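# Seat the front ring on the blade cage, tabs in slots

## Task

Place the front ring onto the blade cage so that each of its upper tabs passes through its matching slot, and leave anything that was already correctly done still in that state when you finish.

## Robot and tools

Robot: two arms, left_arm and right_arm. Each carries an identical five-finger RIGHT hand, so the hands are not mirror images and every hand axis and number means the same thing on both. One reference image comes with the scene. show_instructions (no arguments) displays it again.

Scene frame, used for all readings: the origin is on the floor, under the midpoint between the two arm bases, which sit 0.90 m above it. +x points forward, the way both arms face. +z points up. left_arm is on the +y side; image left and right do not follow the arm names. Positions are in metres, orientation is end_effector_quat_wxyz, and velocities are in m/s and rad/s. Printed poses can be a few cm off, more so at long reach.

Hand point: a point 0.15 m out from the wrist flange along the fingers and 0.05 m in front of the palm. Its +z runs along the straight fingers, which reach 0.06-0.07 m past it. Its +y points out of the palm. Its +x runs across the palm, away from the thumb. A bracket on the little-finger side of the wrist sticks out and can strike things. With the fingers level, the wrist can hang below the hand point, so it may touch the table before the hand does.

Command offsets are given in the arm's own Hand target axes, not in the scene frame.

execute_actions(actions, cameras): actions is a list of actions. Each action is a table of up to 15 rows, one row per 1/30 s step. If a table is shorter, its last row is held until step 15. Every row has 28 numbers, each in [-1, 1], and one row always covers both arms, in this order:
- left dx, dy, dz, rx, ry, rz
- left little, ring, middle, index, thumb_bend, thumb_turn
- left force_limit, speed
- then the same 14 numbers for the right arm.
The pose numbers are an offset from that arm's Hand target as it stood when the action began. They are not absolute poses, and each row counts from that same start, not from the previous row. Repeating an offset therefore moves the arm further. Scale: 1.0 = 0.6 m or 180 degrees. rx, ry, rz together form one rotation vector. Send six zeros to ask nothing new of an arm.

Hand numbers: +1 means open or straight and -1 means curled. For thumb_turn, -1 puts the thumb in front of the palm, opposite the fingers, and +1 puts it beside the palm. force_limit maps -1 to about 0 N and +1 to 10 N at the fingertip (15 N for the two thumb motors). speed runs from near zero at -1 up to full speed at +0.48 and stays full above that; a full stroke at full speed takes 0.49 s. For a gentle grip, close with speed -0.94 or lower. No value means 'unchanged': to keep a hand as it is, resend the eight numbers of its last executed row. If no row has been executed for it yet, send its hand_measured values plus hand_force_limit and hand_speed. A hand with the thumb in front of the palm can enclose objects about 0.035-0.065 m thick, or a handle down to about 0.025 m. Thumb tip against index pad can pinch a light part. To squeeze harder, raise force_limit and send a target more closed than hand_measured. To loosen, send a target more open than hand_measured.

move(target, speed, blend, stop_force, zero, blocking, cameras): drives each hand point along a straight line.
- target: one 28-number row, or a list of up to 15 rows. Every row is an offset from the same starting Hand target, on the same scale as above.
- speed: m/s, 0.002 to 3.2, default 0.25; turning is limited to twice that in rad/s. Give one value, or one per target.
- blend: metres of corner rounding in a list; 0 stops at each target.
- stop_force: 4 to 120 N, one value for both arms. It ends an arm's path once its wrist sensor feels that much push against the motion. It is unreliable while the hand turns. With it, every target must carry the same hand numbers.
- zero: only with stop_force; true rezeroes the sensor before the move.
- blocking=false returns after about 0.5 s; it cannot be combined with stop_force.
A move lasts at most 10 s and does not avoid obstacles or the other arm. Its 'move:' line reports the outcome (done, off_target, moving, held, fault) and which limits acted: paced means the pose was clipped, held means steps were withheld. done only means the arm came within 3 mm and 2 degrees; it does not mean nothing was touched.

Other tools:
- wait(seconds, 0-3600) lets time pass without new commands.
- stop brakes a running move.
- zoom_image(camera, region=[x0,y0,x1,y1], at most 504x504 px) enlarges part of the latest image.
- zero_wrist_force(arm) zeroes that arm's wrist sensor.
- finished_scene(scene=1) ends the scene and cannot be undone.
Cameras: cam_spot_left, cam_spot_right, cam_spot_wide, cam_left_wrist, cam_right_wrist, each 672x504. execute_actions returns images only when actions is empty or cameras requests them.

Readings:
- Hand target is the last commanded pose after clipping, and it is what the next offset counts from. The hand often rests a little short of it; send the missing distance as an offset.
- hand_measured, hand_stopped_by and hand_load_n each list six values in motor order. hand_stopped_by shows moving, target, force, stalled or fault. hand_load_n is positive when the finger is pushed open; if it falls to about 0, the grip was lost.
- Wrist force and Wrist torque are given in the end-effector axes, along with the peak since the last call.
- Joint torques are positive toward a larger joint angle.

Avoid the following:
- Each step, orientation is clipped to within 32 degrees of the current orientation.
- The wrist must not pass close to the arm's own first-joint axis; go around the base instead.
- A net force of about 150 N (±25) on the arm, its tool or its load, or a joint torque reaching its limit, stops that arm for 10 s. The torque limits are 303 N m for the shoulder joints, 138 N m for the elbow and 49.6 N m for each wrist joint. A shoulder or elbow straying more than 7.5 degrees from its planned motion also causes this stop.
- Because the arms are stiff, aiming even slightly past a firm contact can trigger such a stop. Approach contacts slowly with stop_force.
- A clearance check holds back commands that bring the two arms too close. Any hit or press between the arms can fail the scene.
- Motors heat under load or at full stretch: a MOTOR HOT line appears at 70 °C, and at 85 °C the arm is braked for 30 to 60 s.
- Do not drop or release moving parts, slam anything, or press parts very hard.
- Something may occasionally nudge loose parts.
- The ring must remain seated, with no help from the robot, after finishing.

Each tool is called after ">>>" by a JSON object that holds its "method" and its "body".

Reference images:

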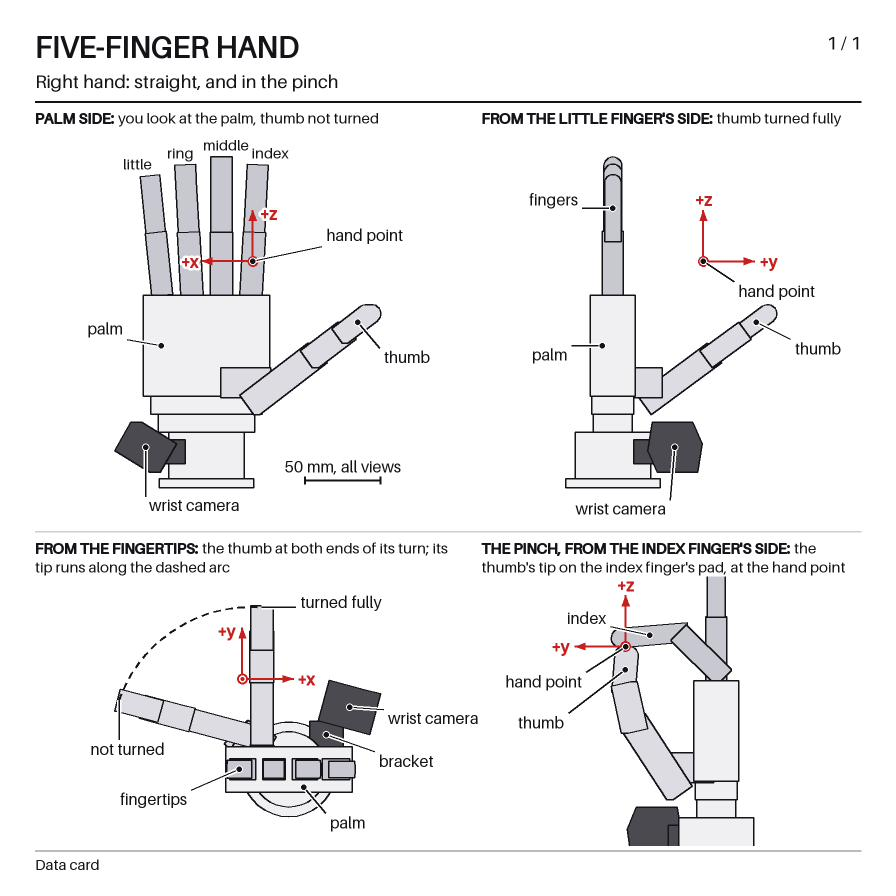

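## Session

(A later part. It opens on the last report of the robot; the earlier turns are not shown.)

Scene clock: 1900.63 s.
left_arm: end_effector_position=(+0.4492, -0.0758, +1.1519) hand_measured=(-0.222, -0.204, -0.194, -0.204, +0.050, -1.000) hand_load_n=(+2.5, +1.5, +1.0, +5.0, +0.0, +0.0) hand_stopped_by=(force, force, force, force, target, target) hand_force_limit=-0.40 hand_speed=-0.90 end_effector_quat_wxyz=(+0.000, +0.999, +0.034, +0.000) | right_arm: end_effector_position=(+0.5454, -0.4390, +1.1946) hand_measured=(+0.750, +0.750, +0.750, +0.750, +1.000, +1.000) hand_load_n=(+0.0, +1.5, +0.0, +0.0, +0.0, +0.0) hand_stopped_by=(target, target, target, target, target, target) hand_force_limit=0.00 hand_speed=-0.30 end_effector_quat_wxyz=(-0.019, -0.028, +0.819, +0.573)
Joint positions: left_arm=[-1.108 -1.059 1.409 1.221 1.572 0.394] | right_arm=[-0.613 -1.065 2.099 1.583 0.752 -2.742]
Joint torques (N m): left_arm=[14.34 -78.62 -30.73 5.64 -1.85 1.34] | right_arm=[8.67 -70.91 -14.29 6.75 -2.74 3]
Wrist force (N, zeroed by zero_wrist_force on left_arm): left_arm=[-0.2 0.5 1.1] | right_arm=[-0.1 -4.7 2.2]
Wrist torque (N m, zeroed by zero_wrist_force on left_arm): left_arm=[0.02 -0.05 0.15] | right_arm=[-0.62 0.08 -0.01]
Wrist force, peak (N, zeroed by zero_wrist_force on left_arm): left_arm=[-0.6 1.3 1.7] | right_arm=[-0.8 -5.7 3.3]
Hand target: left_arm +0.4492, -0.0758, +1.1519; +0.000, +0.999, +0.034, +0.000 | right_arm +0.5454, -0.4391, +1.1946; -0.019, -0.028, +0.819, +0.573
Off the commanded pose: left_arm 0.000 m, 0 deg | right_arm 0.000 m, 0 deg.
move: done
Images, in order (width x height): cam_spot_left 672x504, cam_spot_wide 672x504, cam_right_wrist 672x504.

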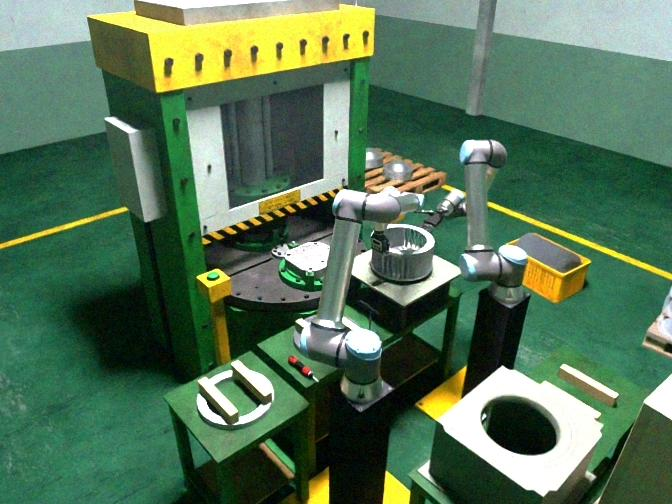

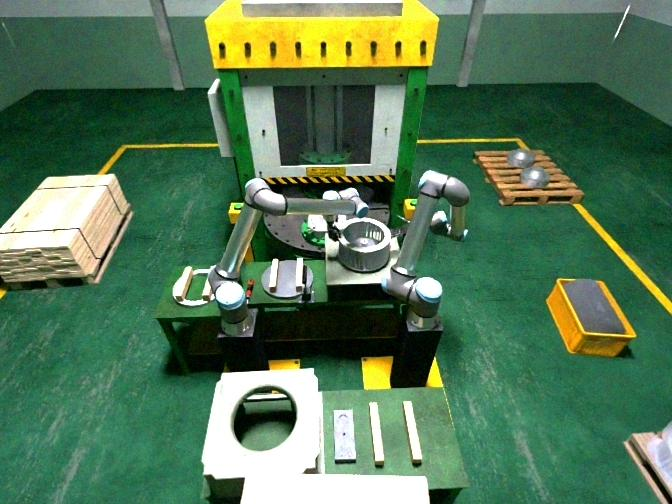

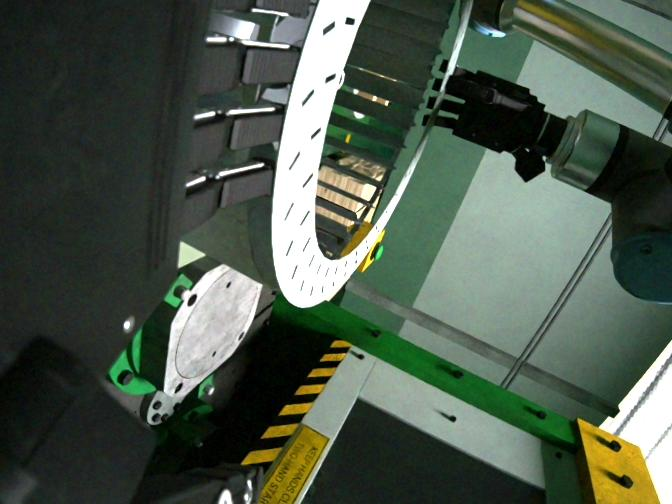

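>>> {"method": "move", "body": {"target": [0,0,0,0,0,0, -0.4,-0.4,-0.4,-0.4,0.05,-1, -0.4, -0.9, 0,-0.0094,0.0034,0,0,0, 0.75,0.75,0.75,0.75,1,1, 0, -0.3], "speed": 0.01, "stop_force": 4, "cameras": ["cam_right_wrist", "cam_left_wrist"]}}

>>> {"method": "zoom_image", "body": {"camera": "cam_right_wrist", "region": [240, 0, 400, 160]}}

>>> {"method": "zoom_image", "body": {"camera": "cam_right_wrist", "region": [240, 160, 400, 320]}}

>>> {"method": "zoom_image", "body": {"camera": "cam_left_wrist", "region": [552, 384, 672, 484]}}

Scene clock: 1913.77 s.
left_arm: end_effector_position=(+0.4492, -0.0758, +1.1519) hand_measured=(-0.222, -0.204, -0.194, -0.204, +0.050, -1.000) hand_load_n=(+3.0, +2.0, +1.0, +5.0, +0.0, +0.0) hand_stopped_by=(force, force, force, force, target, target) hand_force_limit=-0.40 hand_speed=-0.90 end_effector_quat_wxyz=(+0.000, +0.999, +0.034, +0.000) | right_arm: end_effector_position=(+0.5454, -0.4391, +1.1920) hand_measured=(+0.750, +0.750, +0.750, +0.750, +1.000, +1.000) hand_load_n=(+0.0, +0.0, -1.0, -0.5, +0.0, +0.0) hand_stopped_by=(target, target, target, target, target, target) hand_force_limit=0.00 hand_speed=-0.30 end_effector_quat_wxyz=(-0.019, -0.028, +0.819, +0.573)
Joint positions: left_arm=[-1.108 -1.059 1.409 1.221 1.572 0.394] | right_arm=[-0.613 -1.061 2.099 1.579 0.752 -2.742]
Joint torques (N m): left_arm=[13.65 -77.63 -30.61 5.33 -1.45 1.21] | right_arm=[8.67 -70.8 -26.38 6.3 -2.65 2.84]
Wrist force (N, zeroed by zero_wrist_force on left_arm): left_arm=[-0.1 0.2 1.0] | right_arm=[0.2 -1.7 2.3]
Wrist torque (N m, zeroed by zero_wrist_force on left_arm): left_arm=[0.09 -0.09 0.16] | right_arm=[-0.81 0.10 0.08]
Wrist force, peak (N, zeroed by zero_wrist_force on left_arm): left_arm=[-0.2 1.0 1.9] | right_arm=[-0.2 -5.6 3.0]
Hand target: left_arm +0.4492, -0.0758, +1.1519; +0.000, +0.999, +0.034, +0.000 | right_arm +0.5454, -0.4391, +1.1920; -0.019, -0.028, +0.819, +0.573 (not the last commanded pose)
Off the commanded pose: left_arm 0.000 m, 0 deg | right_arm 0.003 m, 0 deg.
move: contact (right_arm)
Images, in order (width x height): cam_left_wrist 672x504, cam_right_wrist 672x504.

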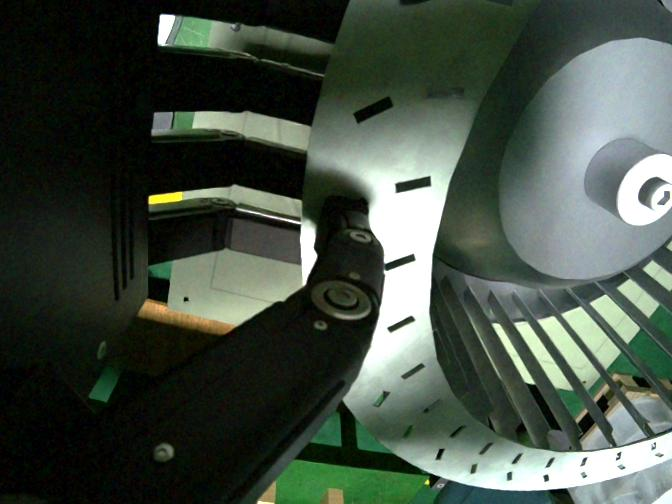

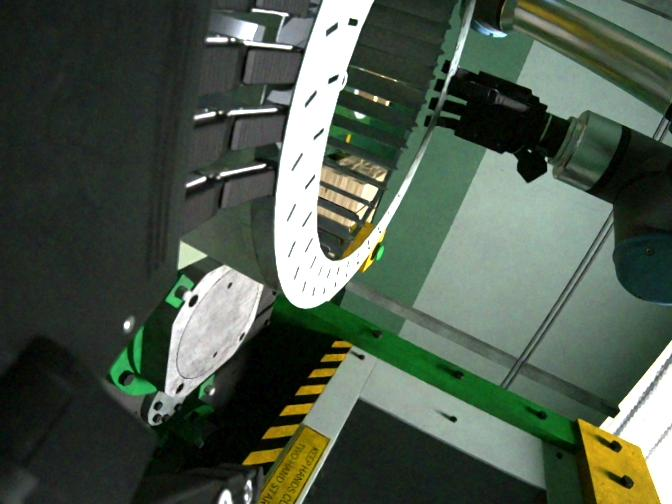

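Scaled by 3.150 from the camera's image (finer frame: 960x720).

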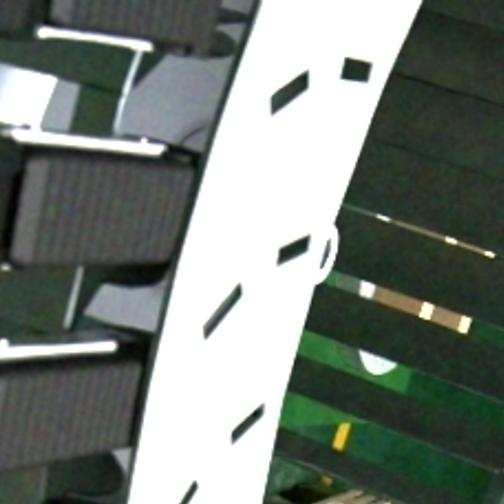

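Scaled by 3.150 from the camera's image (finer frame: 960x720).

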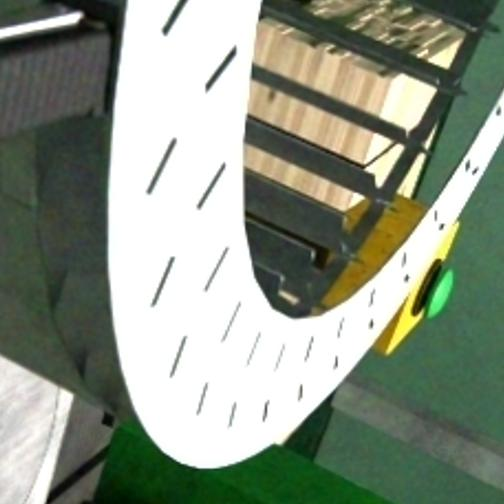

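Scaled by 4.200 from the camera's image (finer frame: 960x720).

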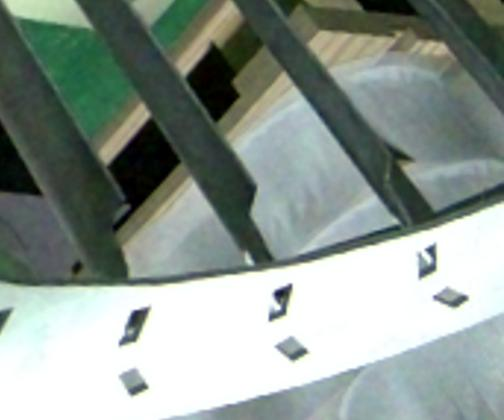

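>>> {"method": "zoom_image", "body": {"camera": "cam_right_wrist", "region": [160, 0, 320, 130]}}

>>> {"method": "zoom_image", "body": {"camera": "cam_right_wrist", "region": [160, 120, 320, 250]}}

>>> {"method": "zoom_image", "body": {"camera": "cam_right_wrist", "region": [160, 220, 320, 350]}}

Scaled by 3.150 from the camera's image (finer frame: 960x720).

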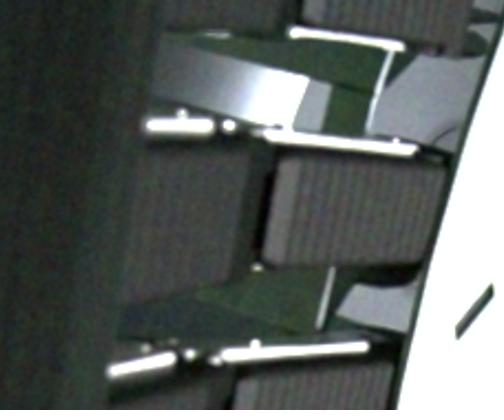

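Scaled by 3.150 from the camera's image (finer frame: 960x720).

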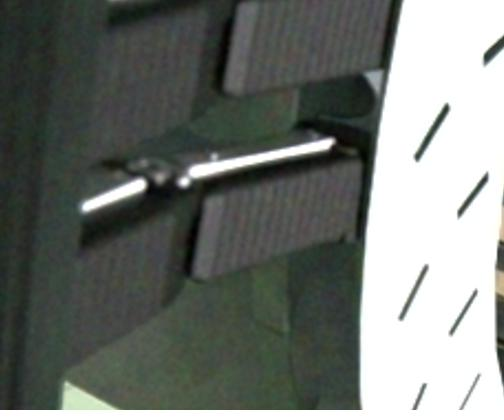

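Scaled by 3.150 from the camera's image (finer frame: 960x720).

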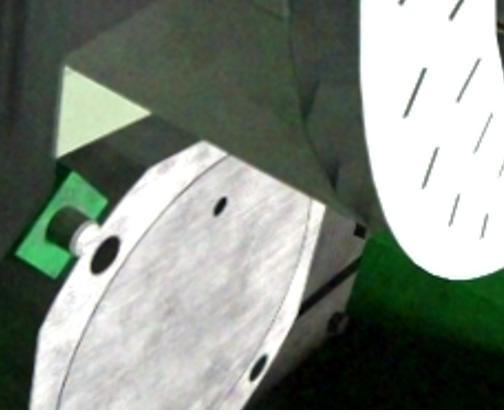

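>>> {"method": "move", "body": {"target": [0.00773,0.0067,0,0,0,0.00889, -0.4,-0.4,-0.4,-0.4,0.05,-1, -0.4, -0.9, 0.0112,0.0013,-0.01105,0,-0.00835,0.00304, 0.75,0.75,0.75,0.75,1,1, 0, -0.3], "speed": 0.01, "cameras": ["cam_right_wrist", "cam_left_wrist", "cam_spot_wide"]}}

>>> {"method": "zoom_image", "body": {"camera": "cam_right_wrist", "region": [160, 200, 320, 330]}}

>>> {"method": "zoom_image", "body": {"camera": "cam_right_wrist", "region": [270, 180, 430, 310]}}

>>> {"method": "zoom_image", "body": {"camera": "cam_left_wrist", "region": [552, 384, 672, 484]}}

>>> {"method": "zoom_image", "body": {"camera": "cam_left_wrist", "region": [420, 170, 540, 270]}}

>>> {"method": "zoom_image", "body": {"camera": "cam_spot_wide", "region": [330, 210, 400, 280]}}

Scene clock: 1950.03 s.
left_arm: end_effector_position=(+0.4542, -0.0795, +1.1519) hand_measured=(-0.222, -0.204, -0.194, -0.204, +0.050, -1.000) hand_load_n=(+3.0, +1.5, +0.5, +5.0, +0.0, +0.0) hand_stopped_by=(force, force, force, force, target, target) hand_force_limit=-0.40 hand_speed=-0.90 end_effector_quat_wxyz=(+0.000, +1.000, +0.020, +0.000) | right_arm: end_effector_position=(+0.5391, -0.4455, +1.1950) hand_measured=(+0.750, +0.750, +0.750, +0.750, +1.000, +1.000) hand_load_n=(+0.0, +1.5, +0.5, +0.0, +0.0, +0.0) hand_stopped_by=(target, target, target, target, target, target) hand_force_limit=0.00 hand_speed=-0.30 end_effector_quat_wxyz=(-0.011, -0.016, +0.819, +0.573)
Joint positions: left_arm=[-1.102 -1.047 1.39 1.228 1.572 0.428] | right_arm=[-0.638 -1.078 2.122 1.571 0.749 -2.74]
Joint torques (N m): left_arm=[9.4 -85.14 -35.35 5.25 -1.25 -1.45] | right_arm=[0.77 -53.93 -17.62 1.78 -3.84 3.2]
Wrist force (N, zeroed by zero_wrist_force on left_arm): left_arm=[-0.5 -0.3 0.7] | right_arm=[-1.1 -5.3 2.2]
Wrist torque (N m, zeroed by zero_wrist_force on left_arm): left_arm=[0.08 -0.06 -0.06] | right_arm=[-0.61 0.10 -0.24]
Wrist force, peak (N, zeroed by zero_wrist_force on left_arm): left_arm=[-0.3 0.6 2.0] | right_arm=[-1.8 -6.2 1.1]
Hand target: left_arm +0.4541, -0.0795, +1.1519; +0.000, +1.000, +0.020, +0.000 | right_arm +0.5391, -0.4455, +1.1950; -0.011, -0.017, +0.819, +0.573
Off the commanded pose: left_arm 0.000 m, 0 deg | right_arm 0.000 m, 0 deg.
move: done
Images, in order (width x height): cam_spot_wide 672x504, cam_left_wrist 672x504, cam_right_wrist 672x504.

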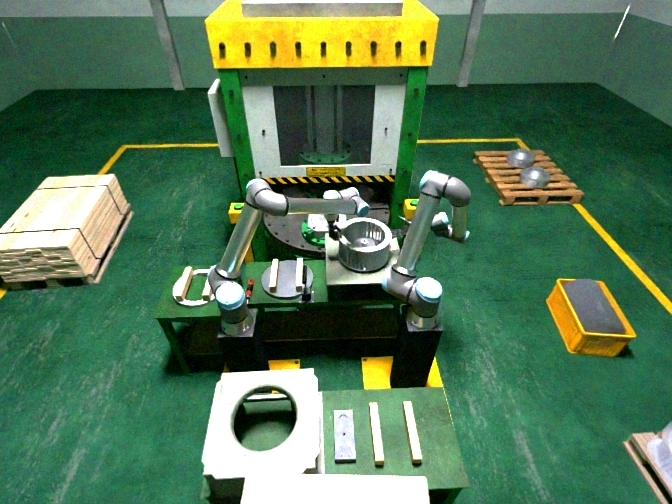

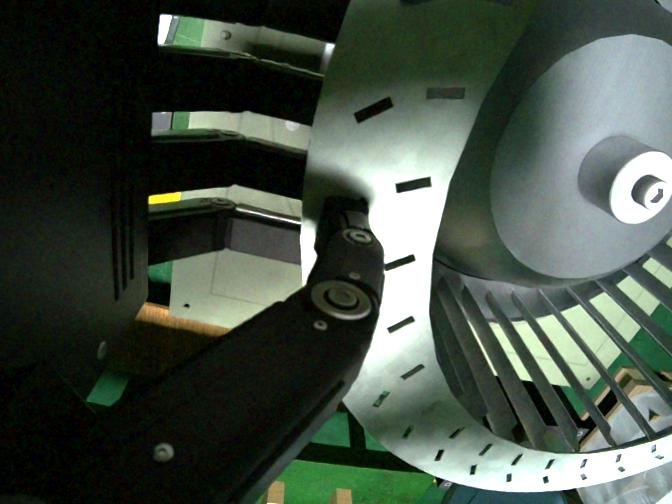

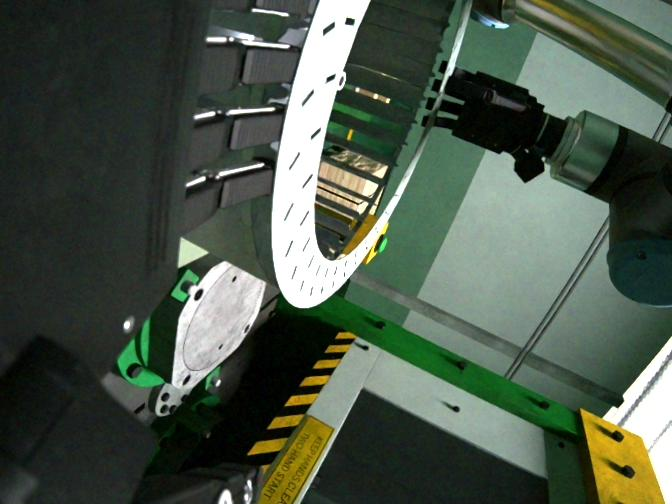

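Scaled by 3.150 from the camera's image (finer frame: 960x720).

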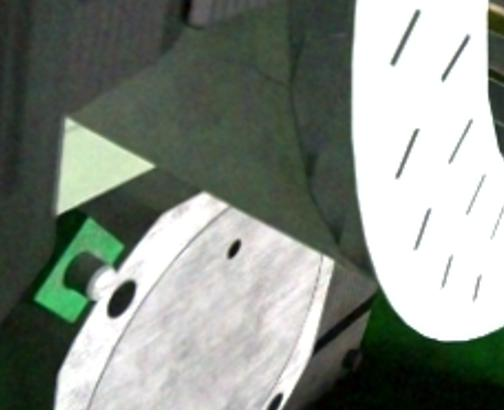

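Scaled by 3.150 from the camera's image (finer frame: 960x720).

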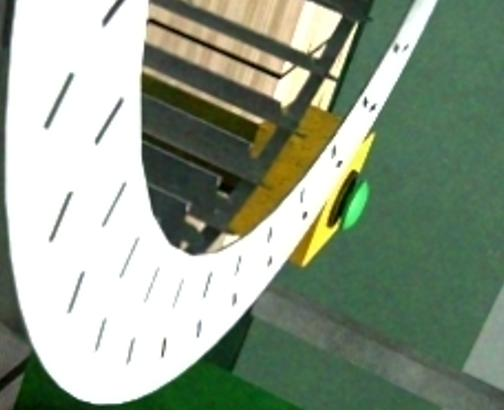

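Scaled by 4.200 from the camera's image (finer frame: 960x720).

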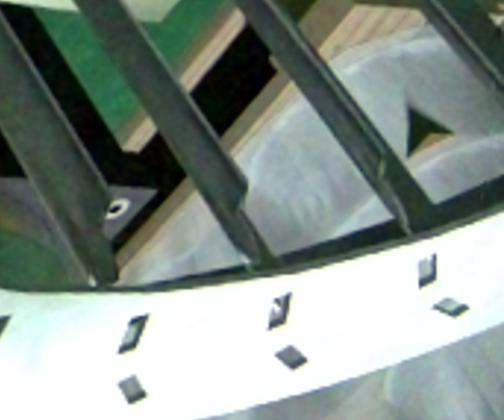

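Scaled by 4.200 from the camera's image (finer frame: 960x720).

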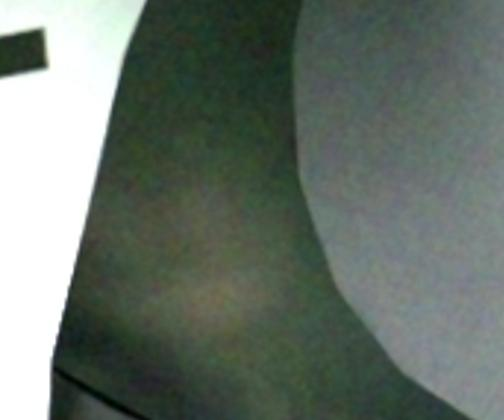

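Scaled by 7.200.

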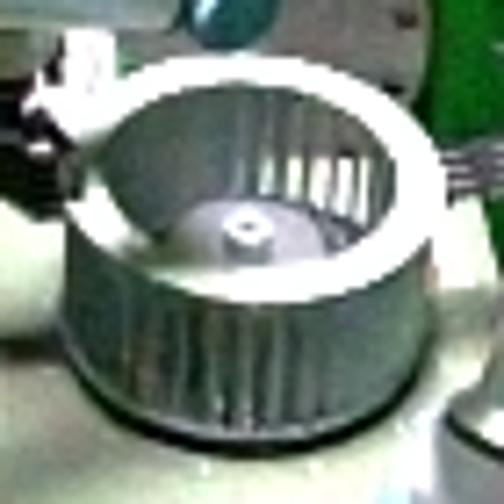

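>>> {"method": "zoom_image", "body": {"camera": "cam_spot_wide", "region": [330, 225, 350, 245]}}

>>> {"method": "zoom_image", "body": {"camera": "cam_spot_wide", "region": [378, 225, 398, 245]}}

>>> {"method": "zoom_image", "body": {"camera": "cam_spot_wide", "region": [354, 230, 374, 250]}}

>>> {"method": "zoom_image", "body": {"camera": "cam_spot_wide", "region": [330, 245, 350, 265]}}

>>> {"method": "zoom_image", "body": {"camera": "cam_spot_wide", "region": [378, 245, 398, 265]}}

Scaled by 25.200.

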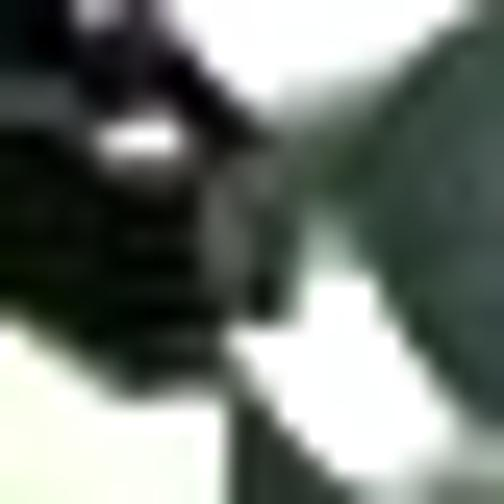

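Scaled by 25.200.

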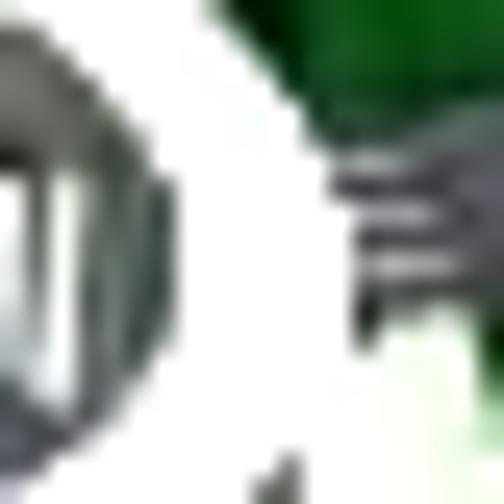

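Scaled by 25.200.

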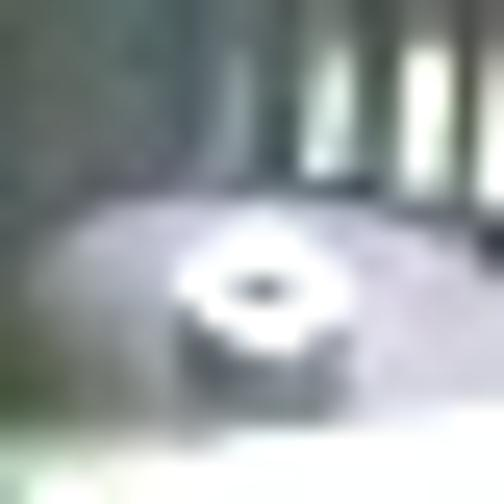

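Scaled by 25.200.

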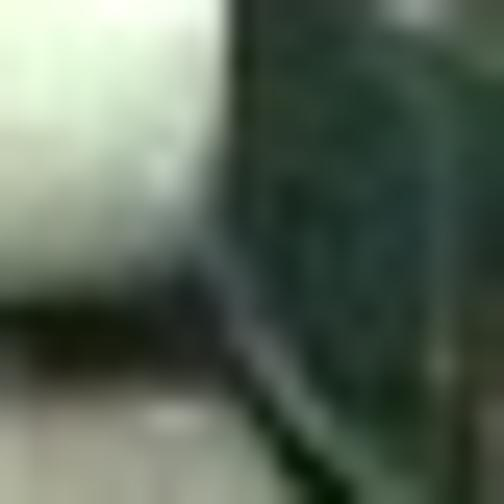

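Scaled by 25.200.

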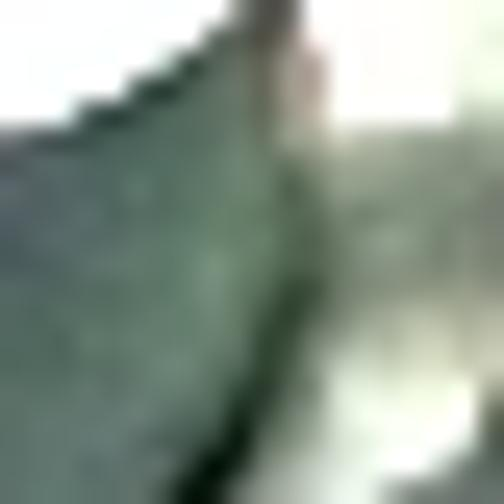

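>>> {"method": "move", "body": {"target": [0,0,0,0,0,0, -0.4,-0.4,-0.4,-0.4,0.05,-1, -0.4, -0.9, 0,-0.0188,0.0068,0,0,0, 0.75,0.75,0.75,0.75,1,1, 0, -0.3], "speed": 0.006, "stop_force": 4, "cameras": ["cam_right_wrist"]}}

>>> {"method": "zoom_image", "body": {"camera": "cam_right_wrist", "region": [160, 200, 320, 330]}}

Scene clock: 1985.50 s.
left_arm: end_effector_position=(+0.4541, -0.0795, +1.1519) hand_measured=(-0.222, -0.204, -0.194, -0.204, +0.050, -1.000) hand_load_n=(+3.0, +1.5, +1.0, +5.5, +0.0, +0.0) hand_stopped_by=(force, force, force, force, target, target) hand_force_limit=-0.40 hand_speed=-0.90 end_effector_quat_wxyz=(+0.000, +1.000, +0.020, +0.000) | right_arm: end_effector_position=(+0.5391, -0.4455, +1.1918) hand_measured=(+0.750, +0.750, +0.750, +0.750, +1.000, +1.000) hand_load_n=(+0.0, -0.5, -1.5, -0.5, +0.0, +0.0) hand_stopped_by=(target, target, target, target, target, target) hand_force_limit=0.00 hand_speed=-0.30 end_effector_quat_wxyz=(-0.011, -0.017, +0.819, +0.573)
Joint positions: left_arm=[-1.102 -1.047 1.39 1.228 1.572 0.427] | right_arm=[-0.638 -1.072 2.122 1.565 0.749 -2.74]
Joint torques (N m): left_arm=[-16.92 -96.86 -28.87 2.83 -2.41 -2.34] | right_arm=[7.38 -69.38 -20.47 5.83 0.44 -2.66]
Wrist force (N, zeroed by zero_wrist_force on left_arm): left_arm=[-0.3 0.4 0.8] | right_arm=[-1.4 -1.5 1.0]
Wrist torque (N m, zeroed by zero_wrist_force on left_arm): left_arm=[0.10 -0.08 -0.02] | right_arm=[-0.82 0.10 -0.15]
Wrist force, peak (N, zeroed by zero_wrist_force on left_arm): left_arm=[-0.8 0.9 2.2] | right_arm=[-0.9 -5.9 3.0]
Hand target: left_arm +0.4541, -0.0795, +1.1519; +0.000, +1.000, +0.020, +0.000 | right_arm +0.5391, -0.4455, +1.1918; -0.011, -0.017, +0.819, +0.573 (not the last commanded pose)
Off the commanded pose: left_arm 0.000 m, 0 deg | right_arm 0.009 m, 0 deg.
move: contact (right_arm)

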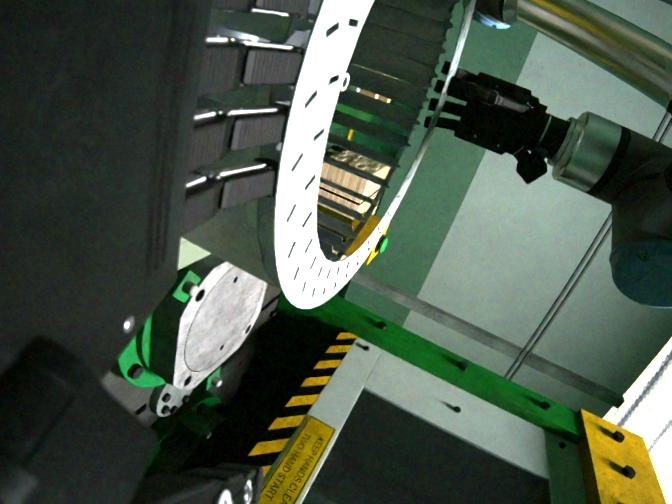

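Scaled by 3.150 from the camera's image (finer frame: 960x720).

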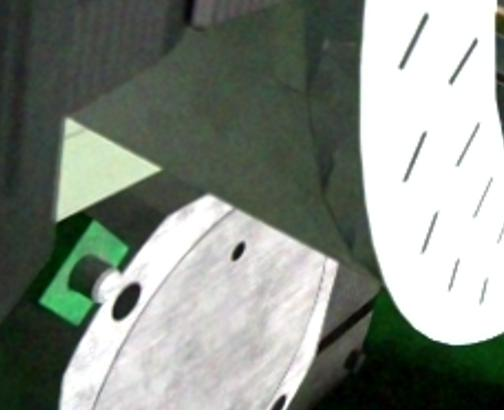

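>>> {"method": "execute_actions", "body": {"actions": [], "cameras": ["cam_left_wrist"]}}

>>> {"method": "zoom_image", "body": {"camera": "cam_left_wrist", "region": [220, 0, 380, 130]}}

>>> {"method": "zoom_image", "body": {"camera": "cam_left_wrist", "region": [220, 120, 380, 250]}}

>>> {"method": "zoom_image", "body": {"camera": "cam_left_wrist", "region": [330, 320, 490, 490]}}

Scene clock: 2013.13 s.
left_arm: end_effector_position=(+0.4541, -0.0795, +1.1519) hand_measured=(-0.222, -0.204, -0.194, -0.204, +0.050, -1.000) hand_load_n=(+2.5, +1.5, +1.0, +5.0, +0.0, -0.5) hand_stopped_by=(force, force, force, force, target, target) hand_force_limit=-0.40 hand_speed=-0.90 end_effector_quat_wxyz=(+0.000, +1.000, +0.020, +0.000) | right_arm: end_effector_position=(+0.5391, -0.4455, +1.1918) hand_measured=(+0.750, +0.750, +0.750, +0.750, +1.000, +1.000) hand_load_n=(+0.0, -0.5, -1.5, +0.0, +0.0, +0.0) hand_stopped_by=(target, target, target, target, target, target) hand_force_limit=0.00 hand_speed=-0.30 end_effector_quat_wxyz=(-0.011, -0.017, +0.819, +0.573)
Joint positions: left_arm=[-1.102 -1.047 1.39 1.228 1.572 0.427] | right_arm=[-0.638 -1.072 2.122 1.565 0.749 -2.74]
Joint velocities: within noise
Joint torques (N m): left_arm=[-17.98 -96.94 -32.95 5.58 -2.4 -2.48] | right_arm=[6.85 -67.7 -26.18 5.72 0.23 -1.4]
Wrist force (N, zeroed by zero_wrist_force on left_arm): left_arm=[-0.1 0.5 0.6] | right_arm=[-1.5 -1.1 1.8]
Wrist torque (N m, zeroed by zero_wrist_force on left_arm): left_arm=[0.12 -0.10 -0.01] | right_arm=[-0.80 0.08 -0.14]
Wrist force, peak (N, zeroed by zero_wrist_force on left_arm): left_arm=[-0.6 0.7 2.0] | right_arm=[-1.3 -1.8 2.1]
Hand target: left_arm +0.4541, -0.0795, +1.1519; +0.000, +1.000, +0.020, +0.000 | right_arm +0.5391, -0.4455, +1.1918; -0.011, -0.017, +0.819, +0.573 (not the last commanded pose)
Off the commanded pose: left_arm 0.000 m, 0 deg | right_arm 0.009 m, 0 deg.
Images, in order (width x height): cam_left_wrist 672x504.

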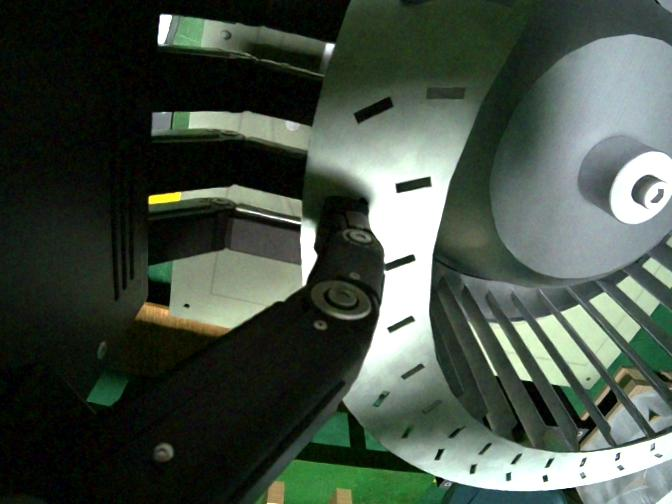

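Scaled by 3.150 from the camera's image (finer frame: 960x720).

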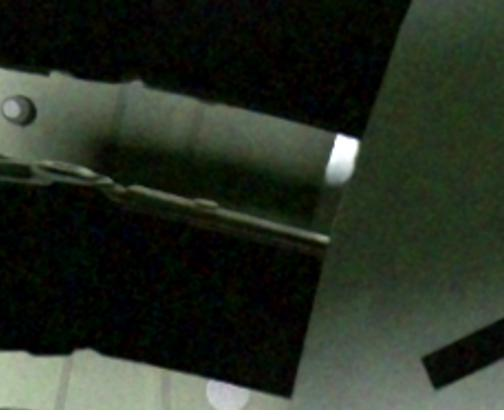

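Scaled by 3.150 from the camera's image (finer frame: 960x720).

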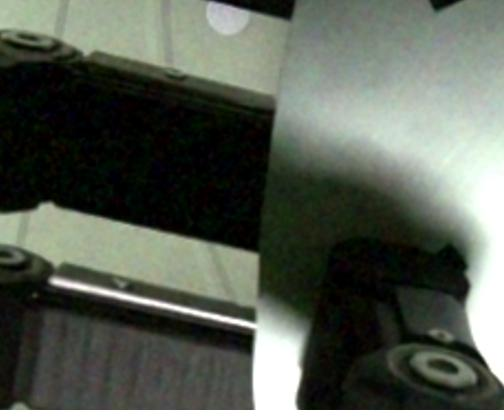

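Scaled by 2.965 from the camera's image (finer frame: 960x720).

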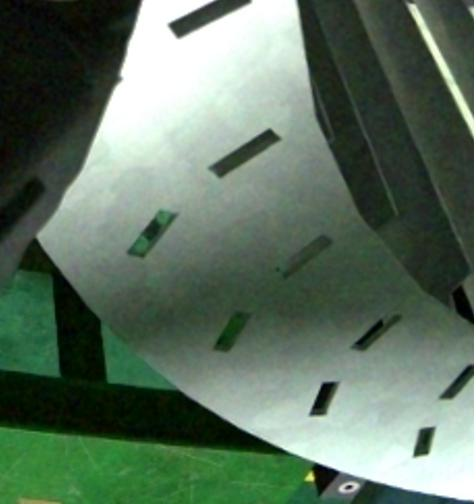

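>>> {"method": "move", "body": {"target": [[0,0,0,0,0,0, -0.4,-0.4,-0.4,-0.4,0.05,-1, -0.4, -0.9, 0,0.0063,-0.0023,0,0,0, 0.75,0.75,0.75,0.75,1,1, 0, -0.3],[-0.0003,0.0083,0,0,0,0, -0.4,-0.4,-0.4,-0.4,0.05,-1, -0.4, -0.9, 0.0003,0.0034,-0.0101,0,0,0, 0.75,0.75,0.75,0.75,1,1, 0, -0.3]], "speed": 0.01, "cameras": []}}

>>> {"method": "move", "body": {"target": [0,0,0,0,0,0, -0.4,-0.4,-0.4,-0.4,0.05,-1, -0.4, -0.9, 0,-0.0188,0.0068,0,0,0, 0.75,0.75,0.75,0.75,1,1, 0, -0.3], "speed": 0.006, "stop_force": 4, "cameras": ["cam_right_wrist", "cam_left_wrist"]}}

Scene clock: 2043.30 s.
left_arm: end_effector_position=(+0.4542, -0.0846, +1.1519) hand_measured=(-0.222, -0.204, -0.194, -0.204, +0.050, -1.000) hand_load_n=(+3.0, +1.5, +0.5, +5.0, +0.0, +0.0) hand_stopped_by=(force, force, force, force, target, target) hand_force_limit=-0.40 hand_speed=-0.90 end_effector_quat_wxyz=(+0.000, +1.000, +0.020, +0.000) | right_arm: end_effector_position=(+0.5392, -0.4506, +1.1958) hand_measured=(+0.750, +0.750, +0.750, +0.750, +1.000, +1.000) hand_load_n=(+0.0, +1.5, +0.0, +0.0, +0.0, +0.0) hand_stopped_by=(target, target, target, target, target, target) hand_force_limit=0.00 hand_speed=-0.30 end_effector_quat_wxyz=(-0.011, -0.017, +0.819, +0.573)
Joint positions: left_arm=[-1.105 -1.041 1.38 1.232 1.572 0.424] | right_arm=[-0.646 -1.077 2.119 1.577 0.756 -2.746]
Joint torques (N m): left_arm=[-11.07 -88.19 -32.46 5.22 -2.27 -1.4] | right_arm=[-0.02 -45.6 -22.88 5.55 -0.13 -1.79]
Wrist force (N, zeroed by zero_wrist_force on left_arm): left_arm=[0.3 -0.1 0.9] | right_arm=[-0.7 -5.3 2.4]
Wrist torque (N m, zeroed by zero_wrist_force on left_arm): left_arm=[0.05 -0.16 0.29] | right_arm=[-0.64 0.06 -0.07]
Wrist force, peak (N, zeroed by zero_wrist_force on left_arm): left_arm=[-0.4 0.5 1.9] | right_arm=[-0.8 -6.0 2.1]
Hand target: left_arm +0.4542, -0.0845, +1.1519; +0.000, +1.000, +0.020, +0.000 | right_arm +0.5392, -0.4505, +1.1958; -0.011, -0.017, +0.819, +0.573
Off the commanded pose: left_arm 0.000 m, 0 deg | right_arm 0.000 m, 0 deg.
move: done

Scene clock: 2045.03 s.
left_arm: end_effector_position=(+0.4542, -0.0845, +1.1519) hand_measured=(-0.222, -0.204, -0.194, -0.204, +0.050, -1.000) hand_load_n=(+2.5, +1.5, +1.0, +5.5, +0.0, +0.0) hand_stopped_by=(force, force, force, force, target, target) hand_force_limit=-0.40 hand_speed=-0.90 end_effector_quat_wxyz=(+0.000, +1.000, +0.020, +0.000) | right_arm: end_effector_position=(+0.5391, -0.4505, +1.1914) hand_measured=(+0.750, +0.750, +0.750, +0.750, +1.000, +1.000) hand_load_n=(+0.0, +0.0, -2.5, +0.0, +0.0, +0.0) hand_stopped_by=(target, target, target, target, target, target) hand_force_limit=0.00 hand_speed=-0.30 end_effector_quat_wxyz=(-0.011, -0.017, +0.819, +0.573)
Joint positions: left_arm=[-1.105 -1.041 1.38 1.232 1.572 0.424] | right_arm=[-0.646 -1.07 2.12 1.569 0.756 -2.746]
Joint torques (N m): left_arm=[13.29 -98.06 -28.71 2.25 -2.17 1.12] | right_arm=[5.85 -68.33 -17.78 5.79 -2.25 2.67]
Wrist force (N, zeroed by zero_wrist_force on left_arm): left_arm=[-0.2 0.4 1.0] | right_arm=[-1.2 -2.0 -0.1]
Wrist torque (N m, zeroed by zero_wrist_force on left_arm): left_arm=[0.09 -0.04 0.27] | right_arm=[-0.74 0.12 0.01]
Wrist force, peak (N, zeroed by zero_wrist_force on left_arm): left_arm=[-0.5 1.1 1.5] | right_arm=[-0.5 -5.7 2.7]
Hand target: left_arm +0.4542, -0.0845, +1.1519; +0.000, +1.000, +0.020, +0.000 | right_arm +0.5392, -0.4505, +1.1914; -0.011, -0.017, +0.819, +0.573 (not the last commanded pose)
Off the commanded pose: left_arm 0.000 m, 0 deg | right_arm 0.008 m, 0 deg.
move: contact (right_arm)
Images, in order (width x height): cam_left_wrist 672x504, cam_right_wrist 672x504.

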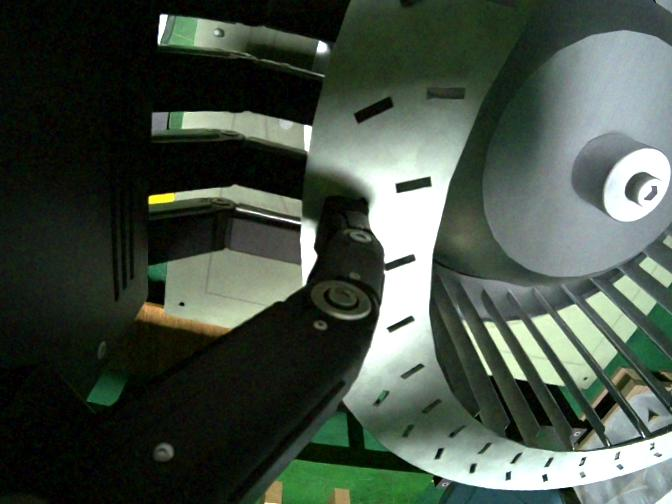

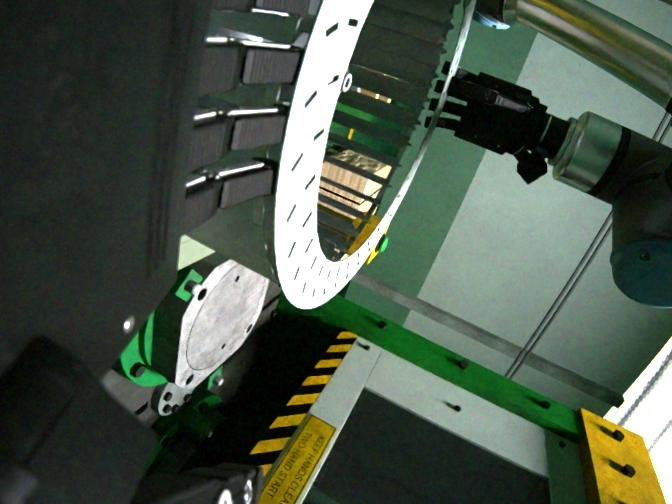

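>>> {"method": "zoom_image", "body": {"camera": "cam_right_wrist", "region": [200, 70, 300, 145]}}

>>> {"method": "zoom_image", "body": {"camera": "cam_right_wrist", "region": [200, 130, 300, 205]}}

>>> {"method": "zoom_image", "body": {"camera": "cam_right_wrist", "region": [200, 10, 300, 85]}}

>>> {"method": "zoom_image", "body": {"camera": "cam_right_wrist", "region": [180, 190, 300, 300]}}

Scaled by 5.040 from the camera's image (finer frame: 960x720).

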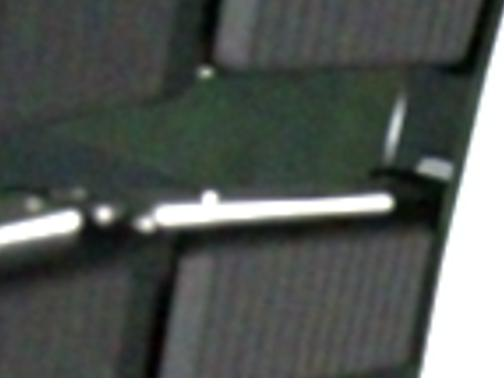

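Scaled by 5.040 from the camera's image (finer frame: 960x720).

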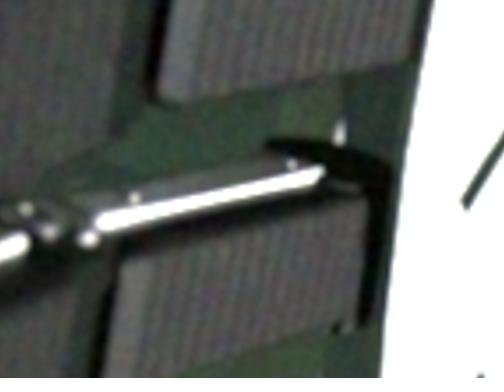

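Scaled by 5.040 from the camera's image (finer frame: 960x720).

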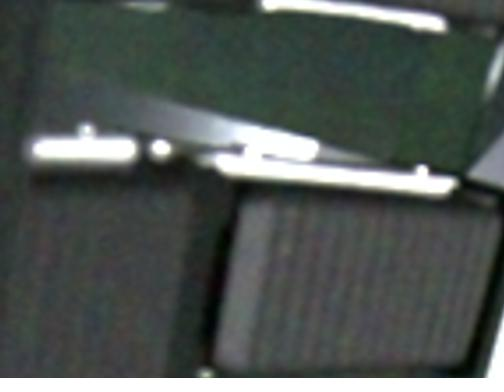

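Scaled by 4.200 from the camera's image (finer frame: 960x720).

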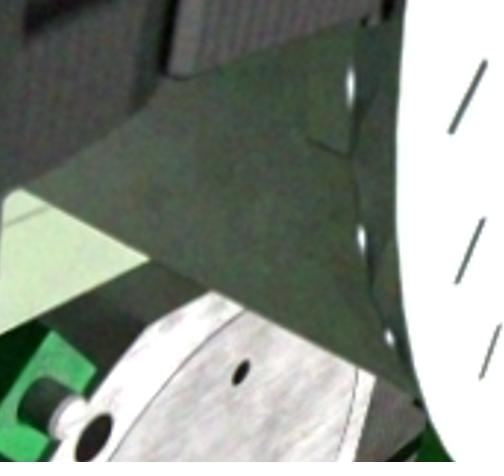

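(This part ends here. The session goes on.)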